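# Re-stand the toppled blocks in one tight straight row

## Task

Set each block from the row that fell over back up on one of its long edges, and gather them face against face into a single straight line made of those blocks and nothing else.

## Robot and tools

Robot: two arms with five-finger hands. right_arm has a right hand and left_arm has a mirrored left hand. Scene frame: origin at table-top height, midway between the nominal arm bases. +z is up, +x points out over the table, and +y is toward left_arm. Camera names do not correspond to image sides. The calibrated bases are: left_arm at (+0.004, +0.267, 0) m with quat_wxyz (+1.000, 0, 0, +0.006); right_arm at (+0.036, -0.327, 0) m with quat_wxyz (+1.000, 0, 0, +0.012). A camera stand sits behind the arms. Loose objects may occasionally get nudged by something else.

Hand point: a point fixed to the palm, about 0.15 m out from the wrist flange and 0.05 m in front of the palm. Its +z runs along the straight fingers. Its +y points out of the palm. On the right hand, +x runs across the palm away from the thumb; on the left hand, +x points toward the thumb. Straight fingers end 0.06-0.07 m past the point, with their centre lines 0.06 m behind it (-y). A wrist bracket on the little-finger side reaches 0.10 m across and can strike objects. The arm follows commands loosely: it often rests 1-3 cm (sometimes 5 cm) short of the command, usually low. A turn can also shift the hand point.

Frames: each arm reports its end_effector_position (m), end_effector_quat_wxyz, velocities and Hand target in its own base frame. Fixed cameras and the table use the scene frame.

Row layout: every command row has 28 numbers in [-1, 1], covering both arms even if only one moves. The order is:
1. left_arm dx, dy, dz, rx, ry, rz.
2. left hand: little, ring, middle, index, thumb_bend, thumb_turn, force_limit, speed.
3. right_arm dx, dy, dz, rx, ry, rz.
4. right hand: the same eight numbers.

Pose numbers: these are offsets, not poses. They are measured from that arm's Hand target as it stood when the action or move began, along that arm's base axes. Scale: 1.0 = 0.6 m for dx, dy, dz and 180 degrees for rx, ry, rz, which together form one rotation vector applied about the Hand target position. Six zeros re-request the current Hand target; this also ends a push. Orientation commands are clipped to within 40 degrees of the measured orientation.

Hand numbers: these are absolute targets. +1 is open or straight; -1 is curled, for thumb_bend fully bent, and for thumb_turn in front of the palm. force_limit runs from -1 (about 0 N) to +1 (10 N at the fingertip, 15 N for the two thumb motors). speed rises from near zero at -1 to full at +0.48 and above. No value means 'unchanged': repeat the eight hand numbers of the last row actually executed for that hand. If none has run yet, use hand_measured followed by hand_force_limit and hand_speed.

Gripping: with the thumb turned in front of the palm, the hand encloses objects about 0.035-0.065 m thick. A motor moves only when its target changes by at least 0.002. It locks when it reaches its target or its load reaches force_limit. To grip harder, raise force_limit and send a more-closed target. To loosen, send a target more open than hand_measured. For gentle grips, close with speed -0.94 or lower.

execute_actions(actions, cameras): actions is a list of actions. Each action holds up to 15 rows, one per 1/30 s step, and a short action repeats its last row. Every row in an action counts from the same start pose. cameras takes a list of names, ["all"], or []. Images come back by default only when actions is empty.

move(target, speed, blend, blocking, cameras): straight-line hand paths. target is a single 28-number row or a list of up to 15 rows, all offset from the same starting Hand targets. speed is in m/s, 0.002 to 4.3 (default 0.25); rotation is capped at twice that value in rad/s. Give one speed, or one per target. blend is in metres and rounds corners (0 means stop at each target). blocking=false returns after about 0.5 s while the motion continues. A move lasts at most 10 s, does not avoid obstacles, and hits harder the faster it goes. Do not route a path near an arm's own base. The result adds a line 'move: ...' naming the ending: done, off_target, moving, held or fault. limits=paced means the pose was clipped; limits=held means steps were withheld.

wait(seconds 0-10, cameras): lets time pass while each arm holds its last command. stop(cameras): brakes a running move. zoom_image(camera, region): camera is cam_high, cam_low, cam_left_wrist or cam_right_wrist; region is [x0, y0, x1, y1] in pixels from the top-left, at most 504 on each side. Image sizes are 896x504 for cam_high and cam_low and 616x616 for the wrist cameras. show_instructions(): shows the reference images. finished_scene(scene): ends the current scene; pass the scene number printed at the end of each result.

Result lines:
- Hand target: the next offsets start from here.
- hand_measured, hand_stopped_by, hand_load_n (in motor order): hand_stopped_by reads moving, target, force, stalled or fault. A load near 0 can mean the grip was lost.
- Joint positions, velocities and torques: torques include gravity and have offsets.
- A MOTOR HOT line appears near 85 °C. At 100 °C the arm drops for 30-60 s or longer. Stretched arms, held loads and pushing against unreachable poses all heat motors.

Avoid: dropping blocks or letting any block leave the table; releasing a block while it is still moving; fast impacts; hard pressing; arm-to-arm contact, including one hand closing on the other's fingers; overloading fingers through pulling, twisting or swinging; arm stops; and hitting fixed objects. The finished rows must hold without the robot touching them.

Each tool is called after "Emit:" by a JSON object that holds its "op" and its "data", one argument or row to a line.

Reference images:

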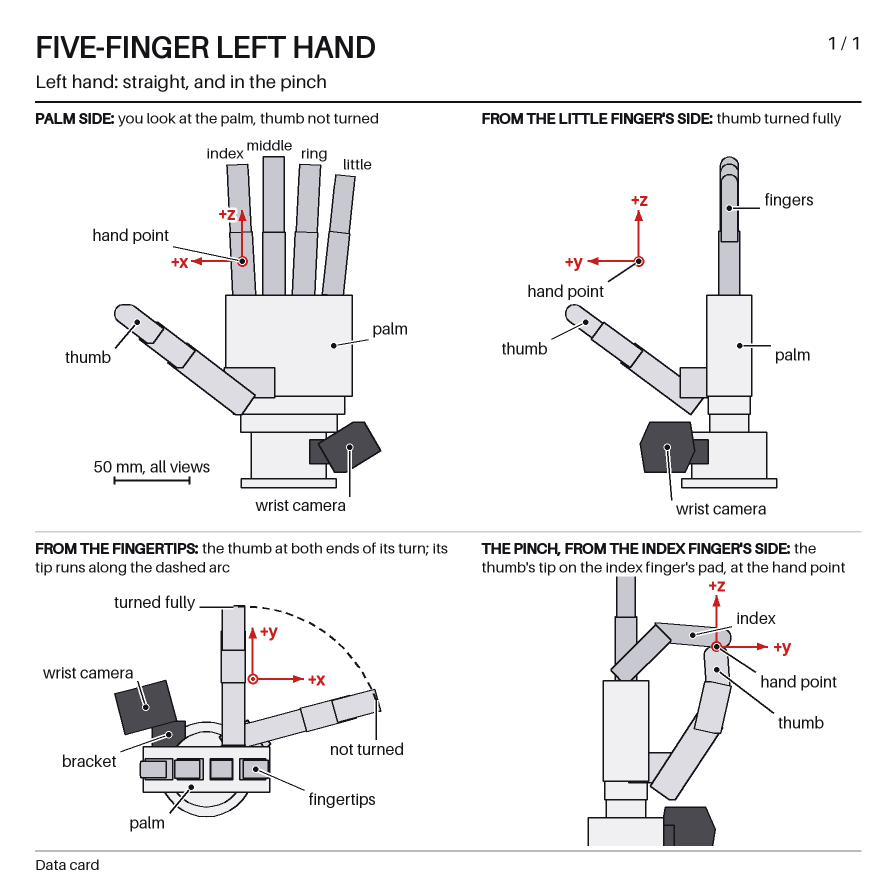

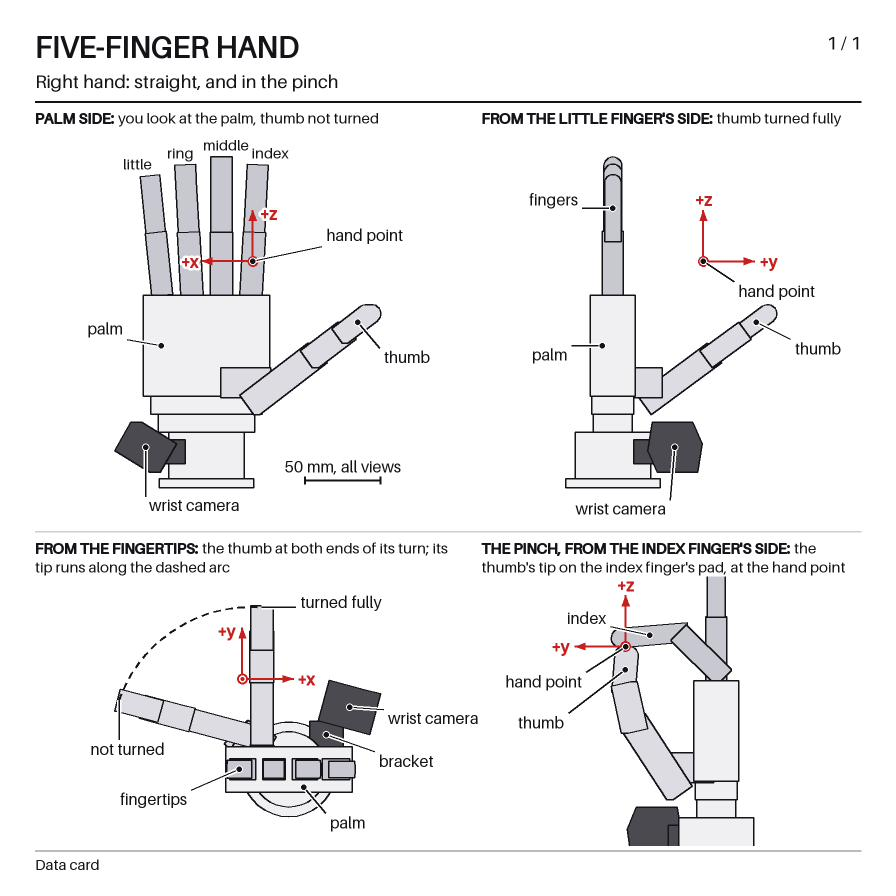

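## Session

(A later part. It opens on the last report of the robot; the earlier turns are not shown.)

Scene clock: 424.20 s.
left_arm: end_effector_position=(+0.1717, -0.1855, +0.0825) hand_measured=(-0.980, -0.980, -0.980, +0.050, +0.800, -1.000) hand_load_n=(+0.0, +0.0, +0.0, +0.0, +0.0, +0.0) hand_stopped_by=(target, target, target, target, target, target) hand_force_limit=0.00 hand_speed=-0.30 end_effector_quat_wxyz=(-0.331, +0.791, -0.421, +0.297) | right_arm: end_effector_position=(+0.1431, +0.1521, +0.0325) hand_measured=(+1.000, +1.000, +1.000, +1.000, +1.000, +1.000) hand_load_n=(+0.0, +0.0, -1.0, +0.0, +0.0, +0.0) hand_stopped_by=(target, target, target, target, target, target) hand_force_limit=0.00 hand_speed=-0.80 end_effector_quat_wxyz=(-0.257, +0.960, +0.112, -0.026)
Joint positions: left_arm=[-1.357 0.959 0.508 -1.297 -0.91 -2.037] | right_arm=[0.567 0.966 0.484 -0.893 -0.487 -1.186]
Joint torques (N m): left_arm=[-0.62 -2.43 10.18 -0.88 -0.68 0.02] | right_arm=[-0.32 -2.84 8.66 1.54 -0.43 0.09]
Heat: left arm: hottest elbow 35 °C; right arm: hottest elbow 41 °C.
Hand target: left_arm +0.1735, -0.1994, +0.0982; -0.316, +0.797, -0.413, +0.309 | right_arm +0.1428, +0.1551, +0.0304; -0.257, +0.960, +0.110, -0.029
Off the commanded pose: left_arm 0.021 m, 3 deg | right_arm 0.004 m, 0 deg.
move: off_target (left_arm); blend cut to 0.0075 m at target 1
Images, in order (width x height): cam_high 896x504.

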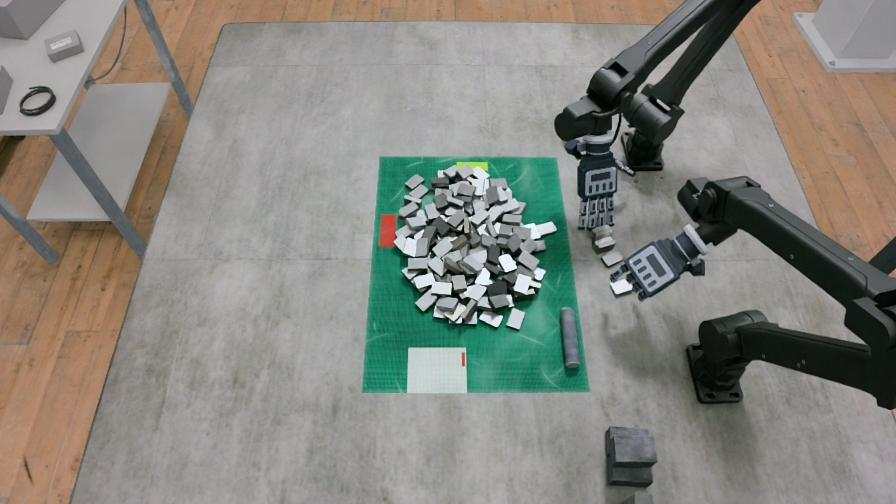

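Emit:
{"op": "move", "data": {
  "target": [
    [-0.006,0.0157,-0.07,0,0,0,-0.98,-0.98,-0.98,0.05,0.8,-1,0,-0.3,0,0,0,0,0,0,1,1,1,1,1,1,0,-0.8],
    [-0.006,0.0157,-0.113,0,0,0,-0.98,-0.98,-0.98,0.05,0.8,-1,0,-0.3,0,0,0,0,0,0,1,1,1,1,1,1,0,-0.8]
  ],
  "speed": 0.12,
  "blend": [0.01,0],
  "cameras": ["cam_high","cam_left_wrist"]
}}

Emit:
{"op": "zoom_image", "data": {
  "camera": "cam_high",
  "region": [590, 250, 650, 310]
}}

Emit:
{"op": "zoom_image", "data": {
  "camera": "cam_left_wrist",
  "region": [150, 220, 350, 420]
}}

Scene clock: 440.37 s.
left_arm: end_effector_position=(+0.1705, -0.1892, +0.0333) hand_measured=(-0.980, -0.980, -0.980, +0.050, +0.800, -1.000) hand_load_n=(+0.0, +0.0, +0.0, +0.0, +0.0, +0.0) hand_stopped_by=(target, target, target, target, target, target) hand_force_limit=0.00 hand_speed=-0.30 end_effector_quat_wxyz=(-0.314, +0.797, -0.412, +0.310) | right_arm: end_effector_position=(+0.1431, +0.1521, +0.0325) hand_measured=(+1.000, +1.000, +1.000, +1.000, +1.000, +1.000) hand_load_n=(+0.0, +0.0, -1.0, +0.0, +0.0, +0.0) hand_stopped_by=(target, target, target, target, target, target) hand_force_limit=0.00 hand_speed=-0.80 end_effector_quat_wxyz=(-0.257, +0.960, +0.112, -0.026)
Joint positions: left_arm=[-1.365 1.048 0.404 -1.069 -0.907 -2.051] | right_arm=[0.567 0.966 0.484 -0.893 -0.487 -1.186]
Joint torques (N m): left_arm=[-0.67 -0.91 6.16 -0.17 -0.77 0] | right_arm=[-0.91 -3.66 8.68 1.17 -0.41 0.02]
Heat: left arm: hottest elbow 37 °C; right arm: hottest elbow 41 °C.
Hand target: left_arm +0.1699, -0.1899, +0.0303; -0.316, +0.797, -0.413, +0.309 | right_arm +0.1428, +0.1551, +0.0304; -0.257, +0.960, +0.110, -0.029
Off the commanded pose: left_arm 0.003 m, 0 deg | right_arm 0.004 m, 0 deg.
move: done
Images, in order (width x height): cam_high 896x504, cam_left_wrist 616x616.

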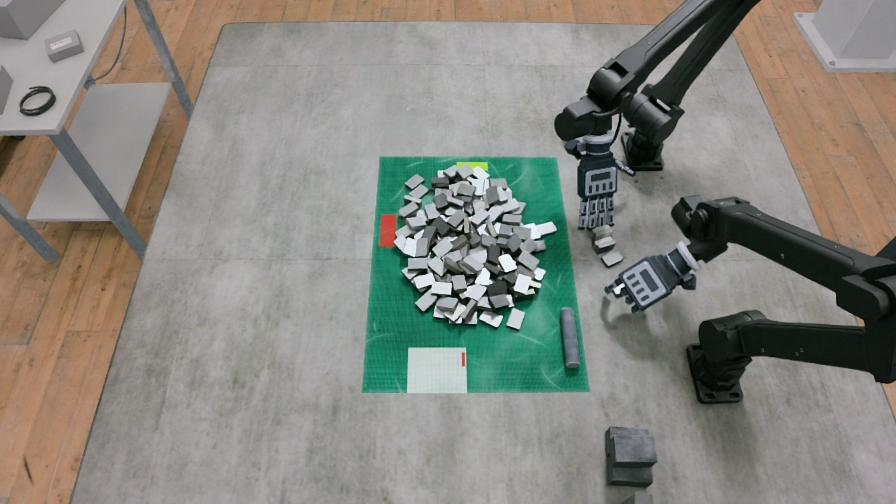

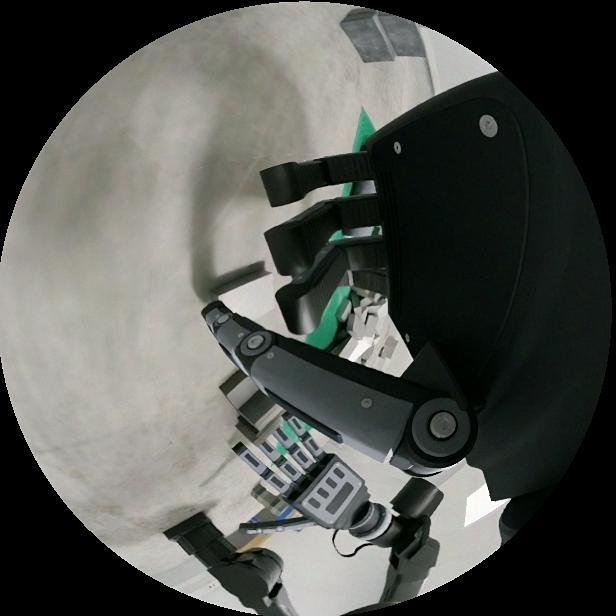

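Scaled by 8.400 from the camera's 896x504 image, which has a finer 1280x720 frame.

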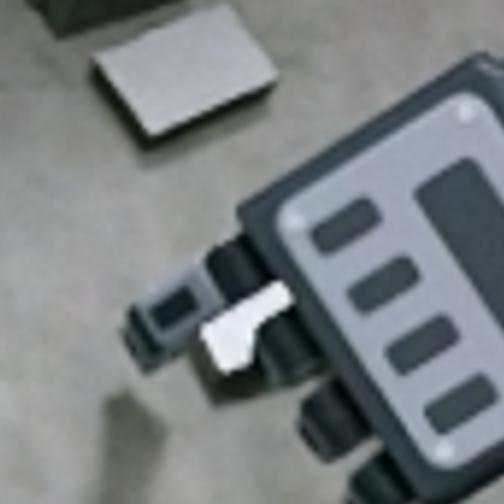

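Scaled by 2.520 from the camera's 616x616 image, which has a finer 880x880 frame.

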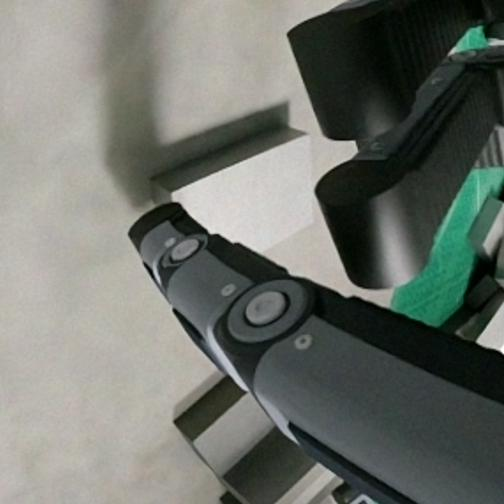

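Emit:
{"op": "move", "data": {
  "target": [
    [0,-0.0075,-0.005,0,0,0,-0.98,-0.98,-0.98,0.05,0.8,-1,0,-0.3,0,0,0,0,0,0,1,1,1,1,1,1,0,-0.8],
    [0,-0.0075,-0.03,0,0,0,-0.98,-0.98,-0.98,0.05,0.8,-1,0,-0.3,0,0,0,0,0,0,1,1,1,1,1,1,0,-0.8],
    [0,-0.0075,-0.03,0,0,0,-0.98,-0.98,-0.98,-0.3,0.8,-1,0.25,-0.85,0,0,0,0,0,0,1,1,1,1,1,1,0,-0.8]
  ],
  "speed": 0.05,
  "cameras": ["cam_high","cam_left_wrist"]
}}

Emit:
{"op": "zoom_image", "data": {
  "camera": "cam_left_wrist",
  "region": [150, 220, 350, 420]
}}

Emit:
{"op": "zoom_image", "data": {
  "camera": "cam_high",
  "region": [590, 250, 650, 310]
}}

Scene clock: 453.37 s.
left_arm: end_effector_position=(+0.1727, -0.1939, +0.0224) hand_measured=(-0.980, -0.980, -0.980, -0.156, +0.802, -1.000) hand_load_n=(+0.0, +0.0, +0.0, +6.5, +6.5, -6.0) hand_stopped_by=(target, target, target, force, target, target) hand_force_limit=0.25 hand_speed=-0.85 end_effector_quat_wxyz=(-0.317, +0.795, -0.411, +0.313) | right_arm: end_effector_position=(+0.1431, +0.1521, +0.0325) hand_measured=(+1.000, +1.000, +1.000, +1.000, +1.000, +1.000) hand_load_n=(+0.5, +0.0, -1.0, +0.0, +0.0, +0.0) hand_stopped_by=(target, target, target, target, target, target) hand_force_limit=0.00 hand_speed=-0.80 end_effector_quat_wxyz=(-0.257, +0.960, +0.112, -0.026)
Joint positions: left_arm=[-1.366 1.104 0.397 -1.009 -0.915 -2.054] | right_arm=[0.567 0.966 0.484 -0.893 -0.487 -1.186]
Joint torques (N m): left_arm=[-1.03 -0.32 5.08 0.68 -0.34 -0.05] | right_arm=[-1.44 -3.19 8.59 1.57 -0.49 0.07]
Heat: left arm: hottest elbow 36 °C; right arm: hottest elbow 41 °C.
Hand target: left_arm +0.1699, -0.1944, +0.0123; -0.315, +0.797, -0.413, +0.309 | right_arm +0.1428, +0.1551, +0.0304; -0.257, +0.960, +0.110, -0.029
Off the commanded pose: left_arm 0.010 m, 0 deg | right_arm 0.004 m, 0 deg.
move: done
Images, in order (width x height): cam_high 896x504, cam_left_wrist 616x616.

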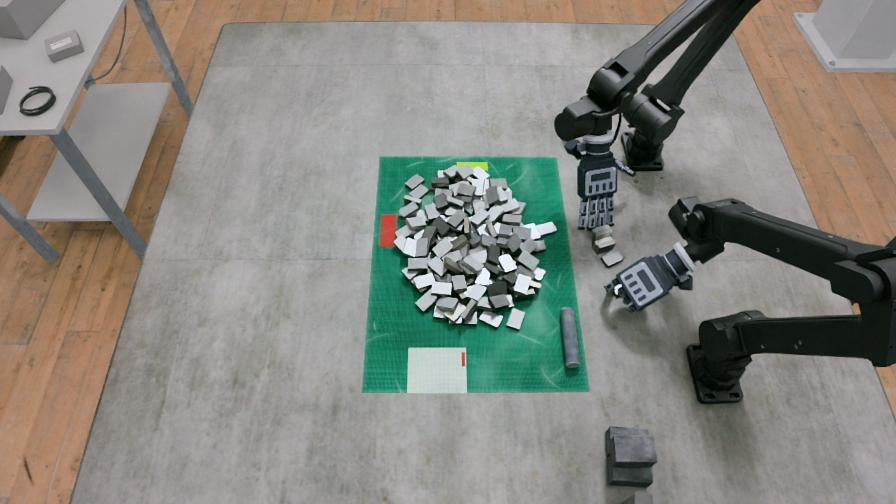

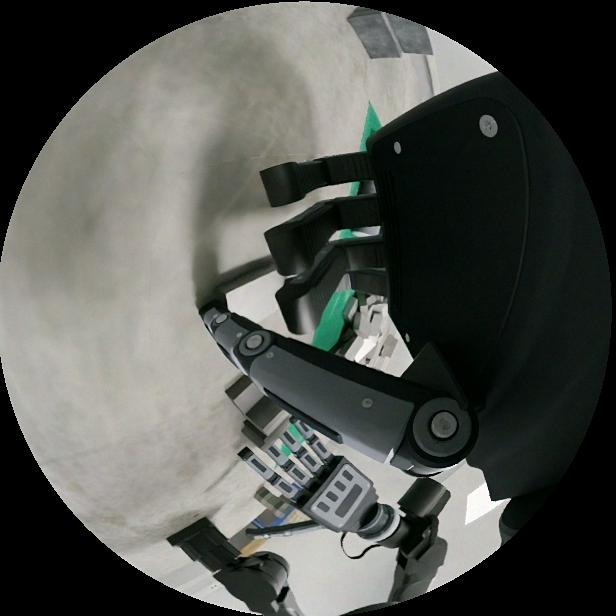

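Scaled by 2.520 from the camera's 616x616 image, which has a finer 880x880 frame.

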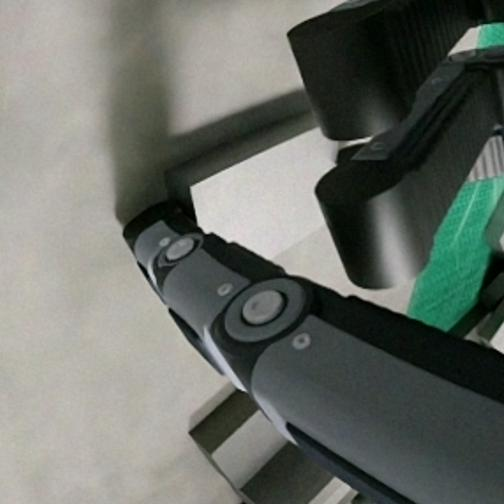

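Scaled by 8.400 from the camera's 896x504 image, which has a finer 1280x720 frame.

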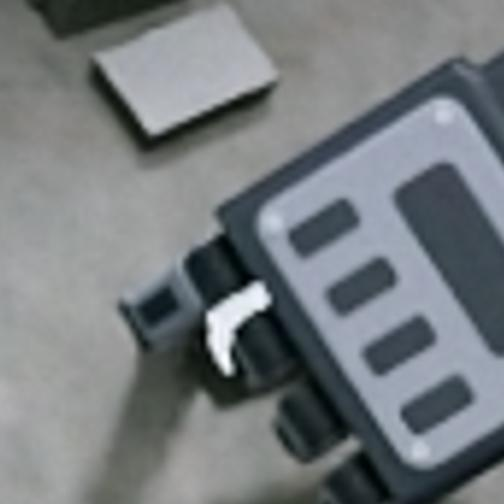

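Emit:
{"op": "move", "data": {
  "target": [
    [0,-0.04,0.045,-0.015,0,0,-0.98,-0.98,-0.98,-0.3,0.8,-1,0.25,-0.85,0,0,0,0,0,0,1,1,1,1,1,1,0,-0.8],
    [0,-0.035,0.14,-0.015,0,0,-0.98,-0.98,-0.98,-0.3,0.8,-1,0.25,-0.85,0,0,0,0,0,0,1,1,1,1,1,1,0,-0.8]
  ],
  "speed": 0.12,
  "blend": [0.005,0],
  "cameras": ["cam_high"]
}}

Emit:
{"op": "zoom_image", "data": {
  "camera": "cam_high",
  "region": [580, 210, 680, 310]
}}

Scene clock: 458.83 s.
left_arm: end_effector_position=(+0.1696, -0.1998, +0.0803) hand_measured=(-0.980, -0.980, -0.980, -0.156, +0.800, -1.000) hand_load_n=(+0.0, +0.0, +0.0, +0.0, +0.0, -0.5) hand_stopped_by=(target, target, target, force, target, target) hand_force_limit=0.25 hand_speed=-0.85 end_effector_quat_wxyz=(-0.315, +0.798, -0.414, +0.305) | right_arm: end_effector_position=(+0.1431, +0.1521, +0.0325) hand_measured=(+1.000, +1.000, +1.000, +1.000, +1.000, +1.000) hand_load_n=(+0.0, +0.0, -1.0, +0.0, +0.0, -0.5) hand_stopped_by=(target, target, target, target, target, target) hand_force_limit=0.00 hand_speed=-0.80 end_effector_quat_wxyz=(-0.257, +0.960, +0.112, -0.026)
Joint positions: left_arm=[-1.375 0.986 0.517 -1.264 -0.897 -2.066] | right_arm=[0.567 0.966 0.484 -0.893 -0.487 -1.186]
Joint torques (N m): left_arm=[-1.2 -2.73 10.1 -0.88 -0.67 -0.07] | right_arm=[-1.85 -3.55 8.65 1.63 -0.41 0.11]
Heat: left arm: hottest elbow 35 °C; right arm: hottest elbow 41 °C.
Hand target: left_arm +0.1699, -0.2154, +0.0963; -0.297, +0.804, -0.405, +0.319 | right_arm +0.1428, +0.1551, +0.0304; -0.257, +0.960, +0.110, -0.029
Off the commanded pose: left_arm 0.022 m, 3 deg | right_arm 0.004 m, 0 deg.
move: off_target (left_arm)
Images, in order (width x height): cam_high 896x504.

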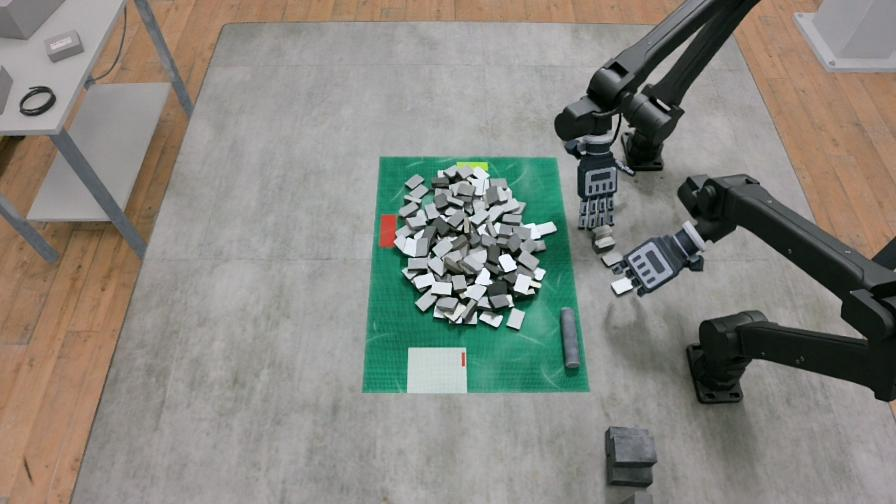

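Scaled by 5.040 from the camera's 896x504 image, which has a finer 1280x720 frame.

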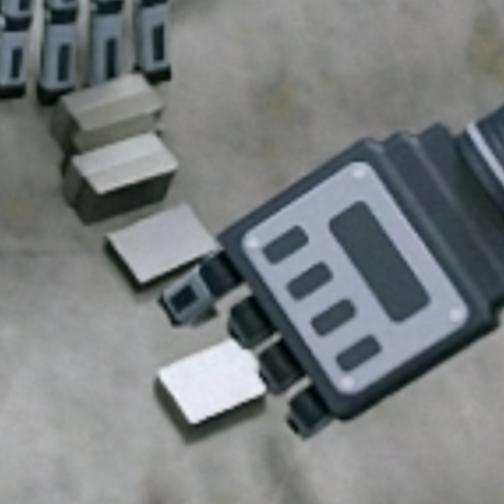

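Emit:
{"op": "move", "data": {
  "target": [
    [0.033,0.083,0.25,0,0,0,-0.98,-0.98,-0.98,-0.3,0.8,-1,0.25,-0.85,0.0112,-0.0487,0.0833,0,0,0,1,1,1,1,1,1,0,-0.8],
    [0.083,0.5,0.267,0,0,0,-0.98,-0.98,-0.98,-0.3,0.8,-1,0.25,-0.85,0.0112,-0.0487,0.2167,0,0,0,1,1,1,1,1,1,0,-0.8],
    [0.083,0.5,0.267,0,0,0,-0.98,-0.98,-0.98,-0.3,0.8,-1,0.25,-0.85,-0.0077,0.4013,0.2167,0.1197,0.0209,-0.5163,1,1,1,1,1,1,0,-0.8],
    [0.083,0.5,0.267,0,0,0,-0.98,-0.98,-0.98,-0.3,0.8,-1,0.25,-0.85,-0.0077,0.4013,0.12,0.1197,0.0209,-0.5163,-0.98,-0.98,-0.98,0.0,0.8,-1,0,0]
  ],
  "speed": [0.2,0.35,0.35,0.2],
  "blend": [0.02,0.02,0.02,0],
  "cameras": ["cam_high"]
}}

Emit:
{"op": "zoom_image", "data": {
  "camera": "cam_high",
  "region": [580, 210, 680, 310]
}}

Scene clock: 566.83 s.
left_arm: end_effector_position=(+0.2179, +0.0782, +0.2374) hand_measured=(-0.980, -0.980, -0.980, -0.156, +0.800, -1.000) hand_load_n=(+0.0, +0.0, +0.0, +0.0, +0.0, +0.0) hand_stopped_by=(target, target, target, force, target, target) hand_force_limit=0.25 hand_speed=-0.85 end_effector_quat_wxyz=(-0.282, +0.810, -0.403, +0.319) | right_arm: end_effector_position=(+0.1403, +0.3906, +0.1058) hand_measured=(-0.980, -0.980, -0.980, +0.000, +0.800, -1.000) hand_load_n=(+0.0, +0.5, +0.0, +0.0, +0.0, +0.0) hand_stopped_by=(target, target, target, target, target, target) hand_force_limit=0.00 hand_speed=0.00 end_effector_quat_wxyz=(-0.356, +0.681, -0.620, +0.158)
Joint positions: left_arm=[0.836 0.436 0.688 -1.03 0.43 0.006] | right_arm=[1.37 1.146 0.7 -0.588 0.625 1.098]
Joint torques (N m): left_arm=[0.5 2.67 12.82 0.61 0.27 0.19] | right_arm=[0.32 -6.3 9.31 1.95 0.49 0.03]
Heat: left arm: hottest elbow 38 °C; right arm: hottest elbow 41 °C.
Hand target: left_arm +0.2197, +0.0846, +0.2565; -0.297, +0.804, -0.405, +0.319 | right_arm +0.1383, +0.3959, +0.1024; -0.357, +0.681, -0.620, +0.156
Off the commanded pose: left_arm 0.020 m, 2 deg | right_arm 0.007 m, 0 deg.
move: off_target (left_arm)
Images, in order (width x height): cam_high 896x504.

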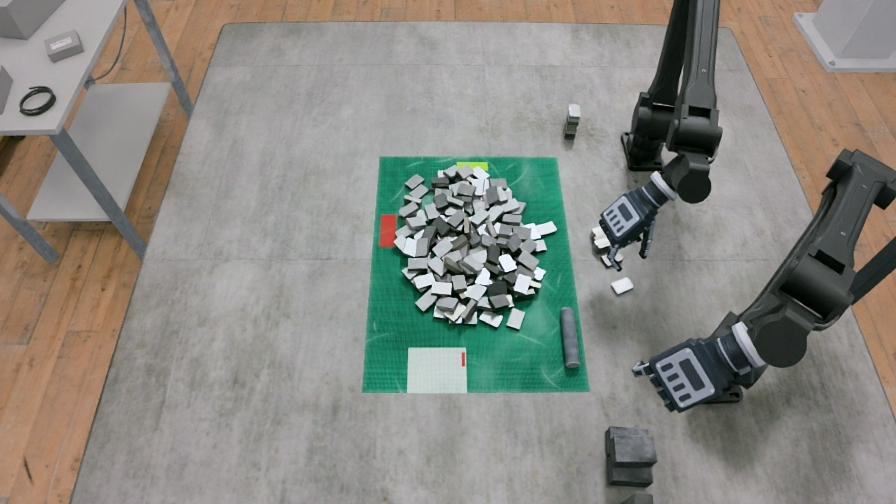

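Scaled by 5.040 from the camera's 896x504 image, which has a finer 1280x720 frame.

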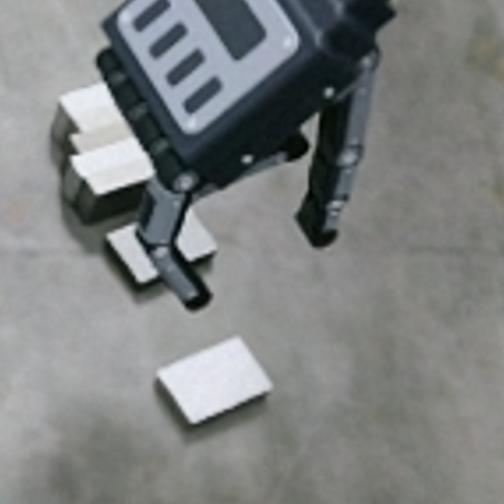

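Emit:
{"op": "execute_actions", "data": {
  "actions": [],
  "cameras": ["cam_high","cam_right_wrist"]
}}

Emit:
{"op": "zoom_image", "data": {
  "camera": "cam_high",
  "region": [540, 180, 700, 320]
}}

Scene clock: 589.63 s.
left_arm: end_effector_position=(+0.2179, +0.0782, +0.2374) hand_measured=(-0.980, -0.980, -0.980, -0.156, +0.800, -1.000) hand_load_n=(+0.0, +0.0, +0.0, +0.0, +0.0, +0.0) hand_stopped_by=(target, target, target, force, target, target) hand_force_limit=0.25 hand_speed=-0.85 end_effector_quat_wxyz=(-0.282, +0.810, -0.403, +0.319) | right_arm: end_effector_position=(+0.1403, +0.3906, +0.1058) hand_measured=(-0.980, -0.980, -0.980, +0.000, +0.800, -1.000) hand_load_n=(+0.0, +0.0, +0.5, +0.0, +0.0, +0.0) hand_stopped_by=(target, target, target, target, target, target) hand_force_limit=0.00 hand_speed=0.00 end_effector_quat_wxyz=(-0.356, +0.681, -0.620, +0.158)
Joint positions: left_arm=[0.836 0.436 0.688 -1.03 0.43 0.006] | right_arm=[1.37 1.146 0.7 -0.588 0.625 1.098]
Joint velocities: within noise
Joint torques (N m): left_arm=[0.5 2.67 12.83 0.62 0.27 0.19] | right_arm=[-0.62 -6.12 9.22 1.8 0.47 0.04]
Heat: left arm: hottest elbow 43 °C; right arm: hottest elbow 39 °C.
Hand target: left_arm +0.2197, +0.0846, +0.2565; -0.297, +0.804, -0.405, +0.319 | right_arm +0.1383, +0.3959, +0.1024; -0.357, +0.681, -0.620, +0.156
Off the commanded pose: left_arm 0.020 m, 2 deg | right_arm 0.007 m, 0 deg.
Images, in order (width x height): cam_high 896x504, cam_right_wrist 616x616.

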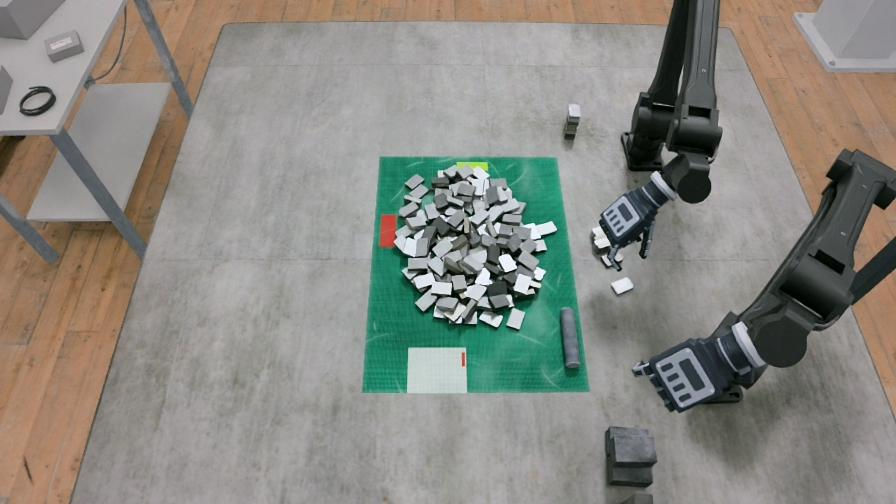

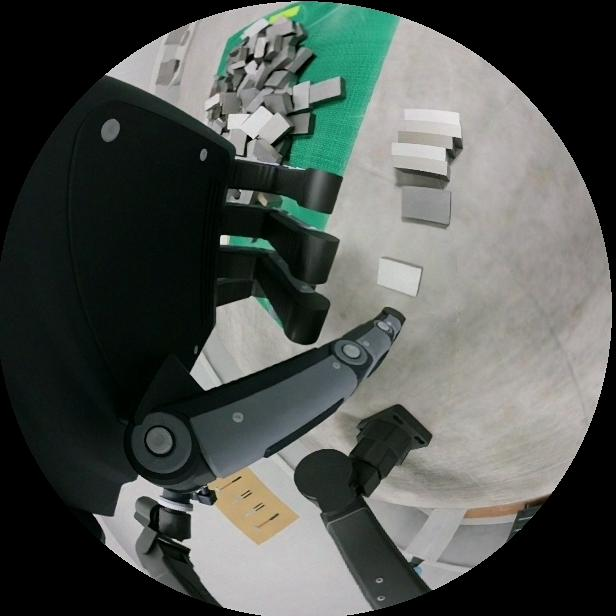

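Scaled by 3.150 from the camera's 896x504 image, which has a finer 1280x720 frame.

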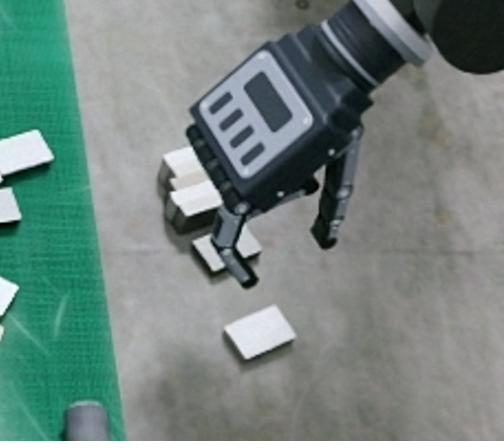

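Emit:
{"op": "move", "data": {
  "target": [0,0,0,0,0,0,-0.98,-0.98,-0.98,-0.3,0.8,-1,0.25,-0.85, 0.0043,0.0287,-0.02,-0.1487,-0.0725,0.0203,-0.98,-0.98,-0.98,0.0,0.80,-1,0,0],
  "speed": 0.3,
  "cameras": ["cam_high"]
}}

Emit:
{"op": "zoom_image", "data": {
  "camera": "cam_high",
  "region": [560, 190, 680, 310]
}}

Scene clock: 678.23 s.
left_arm: end_effector_position=(+0.2179, +0.0782, +0.2374) hand_measured=(-0.980, -0.980, -0.980, -0.156, +0.800, -1.000) hand_load_n=(+0.0, +0.0, +0.0, +0.0, +0.0, +0.0) hand_stopped_by=(target, target, target, force, target, target) hand_force_limit=0.25 hand_speed=-0.85 end_effector_quat_wxyz=(-0.282, +0.810, -0.403, +0.319) | right_arm: end_effector_position=(+0.1419, +0.3955, +0.0821) hand_measured=(-0.980, -0.980, -0.980, +0.000, +0.800, -1.000) hand_load_n=(+0.0, +0.0, +0.0, +0.0, +0.0, +0.0) hand_stopped_by=(target, target, target, target, target, target) hand_force_limit=0.00 hand_speed=0.00 end_effector_quat_wxyz=(-0.255, +0.744, -0.500, +0.362)
Joint positions: left_arm=[0.836 0.436 0.688 -1.03 0.43 0.006] | right_arm=[1.498 1.454 0.94 -0.935 0.912 1.051]
Joint torques (N m): left_arm=[0.44 2.67 12.83 0.62 0.27 0.19] | right_arm=[-1.38 -9.76 12.04 0.32 0.76 -0.07]
Heat: left arm: hottest elbow 49 °C; right arm: hottest elbow 39 °C.
Hand target: left_arm +0.2197, +0.0846, +0.2565; -0.297, +0.804, -0.405, +0.319 | right_arm +0.1408, +0.4131, +0.0904; -0.263, +0.742, -0.501, +0.359
Off the commanded pose: left_arm 0.020 m, 2 deg | right_arm 0.020 m, 1 deg.
move: off_target (left_arm, right_arm)
Images, in order (width x height): cam_high 896x504.

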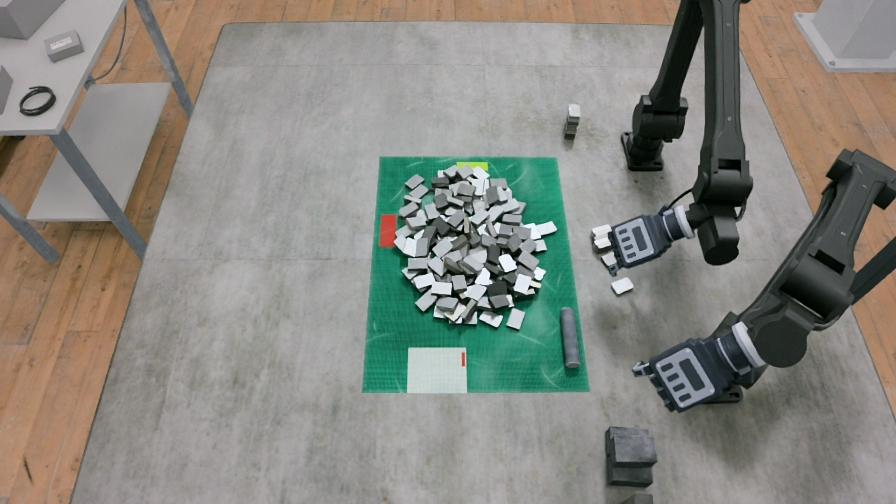

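Scaled by 4.200 from the camera's 896x504 image, which has a finer 1280x720 frame.

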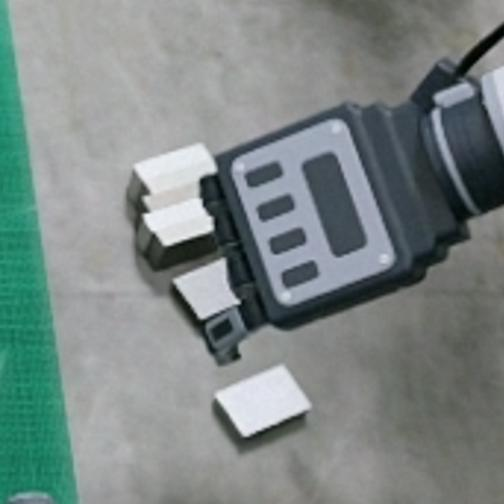

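Emit:
{"op": "move", "data": {
  "target": [0,0,0,0,0,0,-0.98,-0.98,-0.98,-0.3,0.8,-1,0.25,-0.85, 0,0.02,-0.05,0,0,0,-0.98,-0.98,-0.98,0.0,0.80,-1,0,0],
  "speed": 0.2,
  "cameras": ["cam_high","cam_right_wrist"]
}}

Emit:
{"op": "zoom_image", "data": {
  "camera": "cam_high",
  "region": [580, 210, 680, 310]
}}

Scene clock: 685.73 s.
left_arm: end_effector_position=(+0.2179, +0.0782, +0.2374) hand_measured=(-0.980, -0.980, -0.980, -0.156, +0.800, -1.000) hand_load_n=(+0.0, +0.0, +0.0, +0.0, +0.0, +0.0) hand_stopped_by=(target, target, target, force, target, target) hand_force_limit=0.25 hand_speed=-0.85 end_effector_quat_wxyz=(-0.282, +0.810, -0.403, +0.319) | right_arm: end_effector_position=(+0.1419, +0.4044, +0.0542) hand_measured=(-0.980, -0.980, -0.980, +0.000, +0.800, -1.000) hand_load_n=(+0.0, +0.0, +0.0, +0.0, +0.0, +0.0) hand_stopped_by=(target, target, target, target, target, target) hand_force_limit=0.00 hand_speed=0.00 end_effector_quat_wxyz=(-0.247, +0.747, -0.496, +0.367)
Joint positions: left_arm=[0.836 0.436 0.688 -1.03 0.43 0.006] | right_arm=[1.5 1.53 0.94 -0.88 0.913 1.051]
Joint torques (N m): left_arm=[0.44 2.73 12.82 0.64 0.27 0.19] | right_arm=[-0.67 -11.34 11.06 0.85 0.76 0.01]
Heat: left arm: hottest elbow 49 °C; right arm: hottest elbow 40 °C.
Hand target: left_arm +0.2197, +0.0846, +0.2565; -0.297, +0.804, -0.405, +0.319 | right_arm +0.1408, +0.4251, +0.0603; -0.263, +0.742, -0.501, +0.359
Off the commanded pose: left_arm 0.020 m, 2 deg | right_arm 0.022 m, 2 deg.
move: off_target (left_arm, right_arm)
Images, in order (width x height): cam_high 896x504, cam_right_wrist 616x616.

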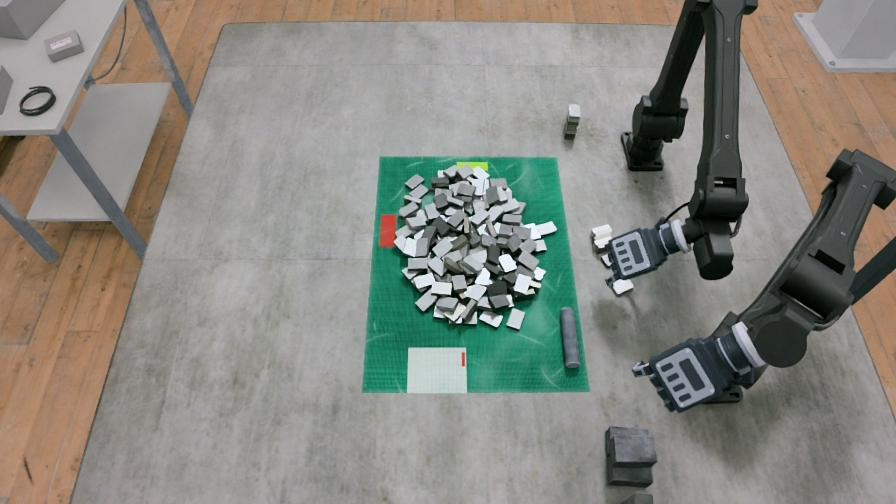

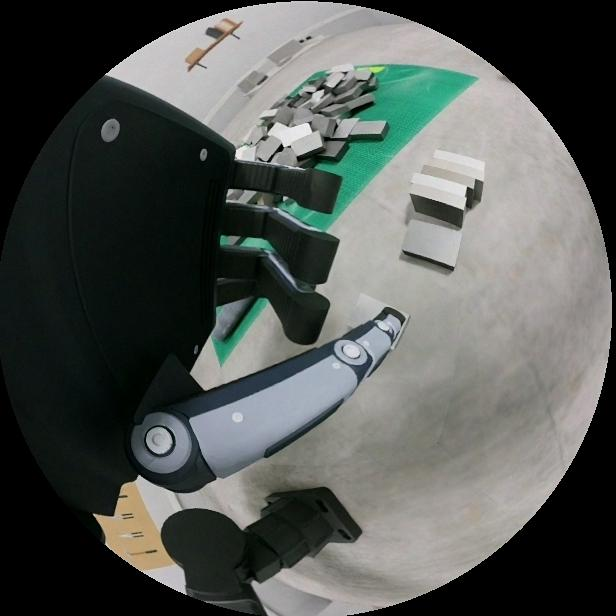

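Scaled by 5.040 from the camera's 896x504 image, which has a finer 1280x720 frame.

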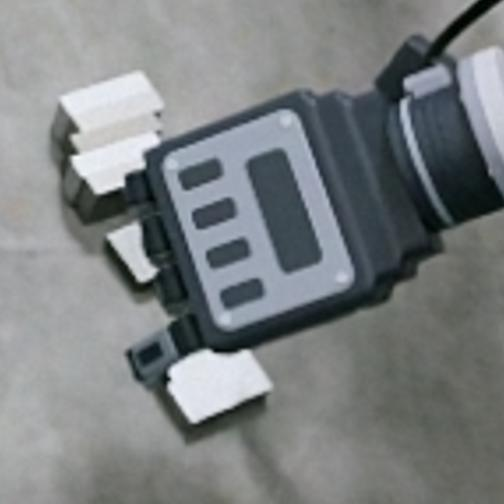

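Emit:
{"op": "zoom_image", "data": {
  "camera": "cam_high",
  "region": [596, 262, 646, 302]
}}

Emit:
{"op": "zoom_image", "data": {
  "camera": "cam_right_wrist",
  "region": [300, 240, 460, 380]
}}

Scaled by 10.080 from the camera's 896x504 image, which has a finer 1280x720 frame.

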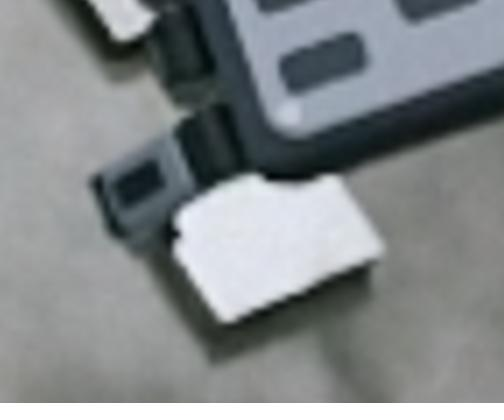

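Scaled by 3.150 from the camera's 616x616 image, which has a finer 880x880 frame.

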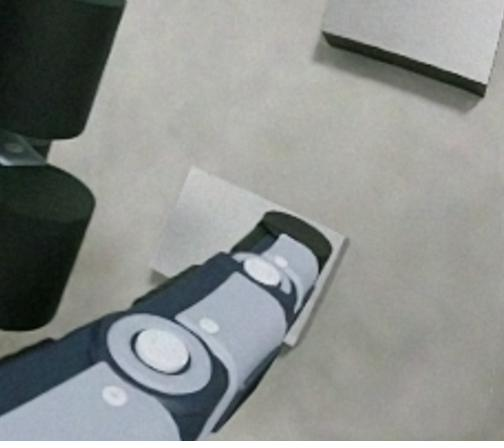

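Emit:
{"op": "move", "data": {
  "target": [0,0,0,0,0,0,-0.98,-0.98,-0.98,-0.3,0.8,-1,0.25,-0.85, -0.0067,0.003,-0.04,0,0,0,-0.98,-0.98,-0.98,0.15,0.80,-1,0,0],
  "speed": 0.15,
  "cameras": ["cam_high","cam_right_wrist"]
}}

Emit:
{"op": "zoom_image", "data": {
  "camera": "cam_high",
  "region": [590, 255, 650, 305]
}}

Emit:
{"op": "zoom_image", "data": {
  "camera": "cam_right_wrist",
  "region": [300, 240, 460, 380]
}}

Scene clock: 719.10 s.
left_arm: end_effector_position=(+0.2179, +0.0782, +0.2374) hand_measured=(-0.980, -0.980, -0.980, -0.156, +0.800, -1.000) hand_load_n=(+0.0, +0.0, +0.0, +0.0, +0.0, +0.0) hand_stopped_by=(target, target, target, force, target, target) hand_force_limit=0.25 hand_speed=-0.85 end_effector_quat_wxyz=(-0.282, +0.810, -0.403, +0.319) | right_arm: end_effector_position=(+0.1389, +0.4161, +0.0384) hand_measured=(-0.980, -0.980, -0.980, +0.150, +0.800, -1.000) hand_load_n=(+0.0, +0.0, +0.0, +0.0, +0.0, +0.0) hand_stopped_by=(target, target, target, target, target, target) hand_force_limit=0.00 hand_speed=0.00 end_effector_quat_wxyz=(-0.256, +0.745, -0.499, +0.362)
Joint positions: left_arm=[0.836 0.436 0.688 -1.03 0.43 0.006] | right_arm=[1.509 1.573 0.94 -0.826 0.914 1.063]
Joint torques (N m): left_arm=[0.5 2.67 12.82 0.61 0.27 0.19] | right_arm=[-0.26 -11.4 9.14 1.01 0.76 0.11]
Heat: left arm: hottest elbow 50 °C; right arm: hottest elbow 42 °C.
Hand target: left_arm +0.2197, +0.0846, +0.2565; -0.297, +0.804, -0.405, +0.319 | right_arm +0.1368, +0.4269, +0.0364; -0.263, +0.742, -0.501, +0.359
Off the commanded pose: left_arm 0.020 m, 2 deg | right_arm 0.011 m, 1 deg.
move: off_target (left_arm, right_arm)
Images, in order (width x height): cam_high 896x504, cam_right_wrist 616x616.

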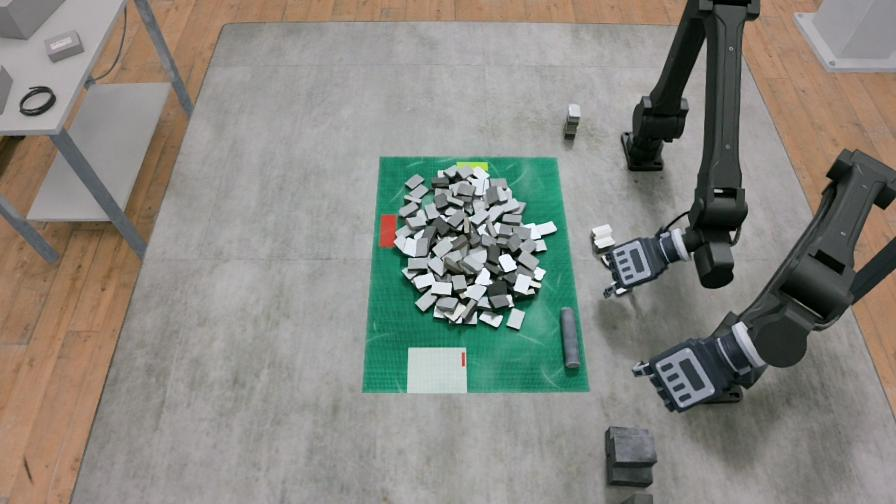

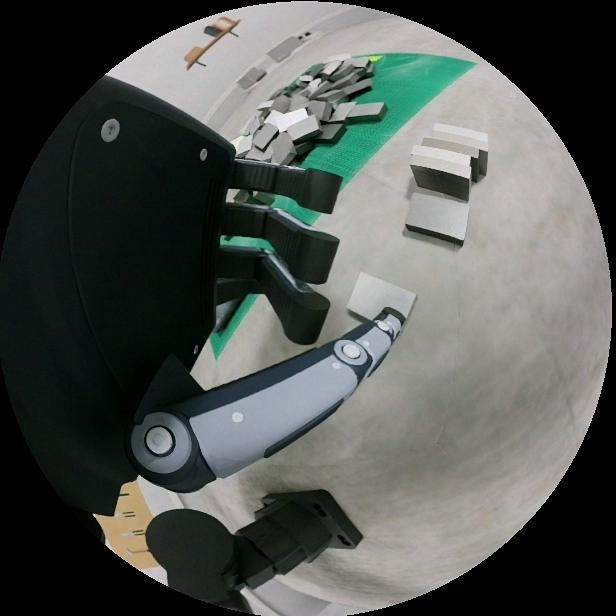

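Scaled by 8.400 from the camera's 896x504 image, which has a finer 1280x720 frame.

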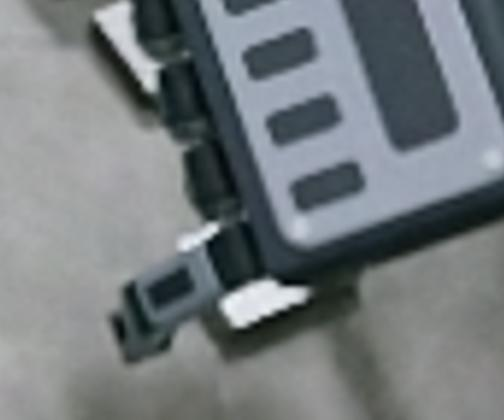

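Scaled by 3.150 from the camera's 616x616 image, which has a finer 880x880 frame.

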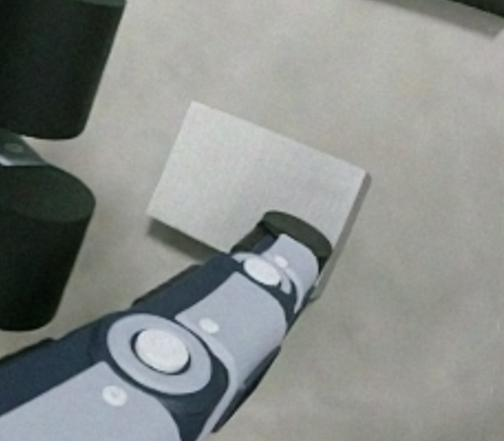

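Emit:
{"op": "move", "data": {
  "target": [0,0,0,0,0,0,-0.98,-0.98,-0.98,-0.3,0.8,-1,0.25,-0.85, -0.0158,-0.0283,0.0,0,0,0,-0.98,-0.98,-0.98,0.15,0.80,-1,0,0],
  "speed": 0.15,
  "cameras": ["cam_high","cam_right_wrist"]
}}

Emit:
{"op": "zoom_image", "data": {
  "camera": "cam_high",
  "region": [590, 255, 650, 305]
}}

Emit:
{"op": "zoom_image", "data": {
  "camera": "cam_right_wrist",
  "region": [300, 240, 460, 380]
}}

Scene clock: 734.73 s.
left_arm: end_effector_position=(+0.2179, +0.0782, +0.2374) hand_measured=(-0.980, -0.980, -0.980, -0.156, +0.800, -1.000) hand_load_n=(+0.0, +0.0, +0.0, +0.0, +0.0, +0.0) hand_stopped_by=(target, target, target, force, target, target) hand_force_limit=0.25 hand_speed=-0.85 end_effector_quat_wxyz=(-0.282, +0.810, -0.403, +0.319) | right_arm: end_effector_position=(+0.1299, +0.4087, +0.0302) hand_measured=(-0.980, -0.980, -0.980, +0.150, +0.800, -1.000) hand_load_n=(+0.0, +0.5, +0.5, +0.0, +0.0, +0.0) hand_stopped_by=(target, target, target, target, target, target) hand_force_limit=0.00 hand_speed=0.00 end_effector_quat_wxyz=(-0.256, +0.745, -0.498, +0.362)
Joint positions: left_arm=[0.836 0.436 0.688 -1.03 0.43 0.006] | right_arm=[1.53 1.573 0.914 -0.826 0.916 1.097]
Joint torques (N m): left_arm=[0.5 2.67 12.82 0.62 0.27 0.19] | right_arm=[-0.79 -15.21 7.57 0.35 0.72 0.1]
Heat: left arm: hottest elbow 50 °C; right arm: hottest elbow 41 °C.
Hand target: left_arm +0.2197, +0.0846, +0.2565; -0.297, +0.804, -0.405, +0.319 | right_arm +0.1273, +0.4098, +0.0363; -0.263, +0.742, -0.501, +0.359
Off the commanded pose: left_arm 0.020 m, 2 deg | right_arm 0.007 m, 1 deg.
move: off_target (left_arm)
Images, in order (width x height): cam_high 896x504, cam_right_wrist 616x616.

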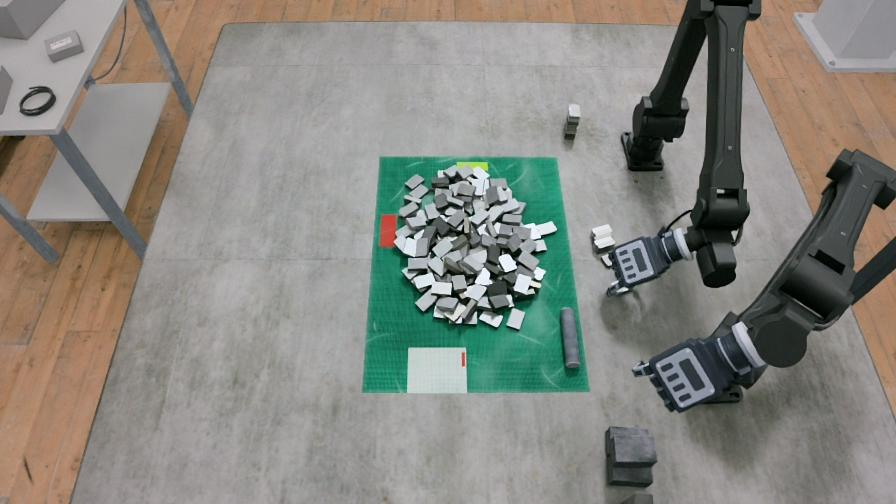

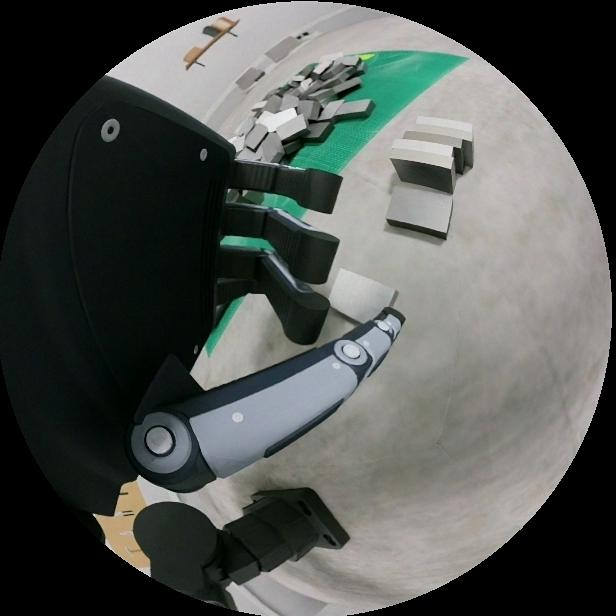

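Scaled by 8.400 from the camera's 896x504 image, which has a finer 1280x720 frame.

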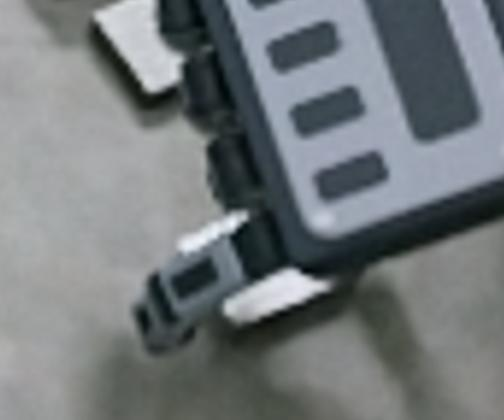

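Scaled by 3.150 from the camera's 616x616 image, which has a finer 880x880 frame.

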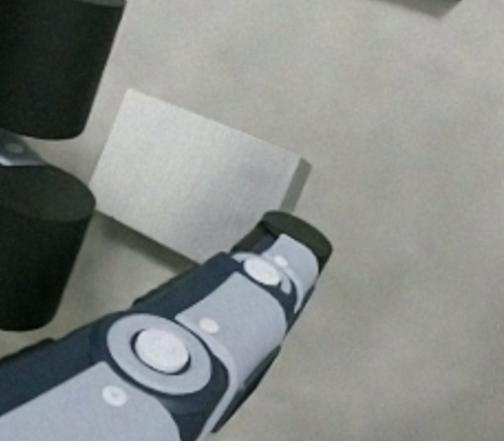

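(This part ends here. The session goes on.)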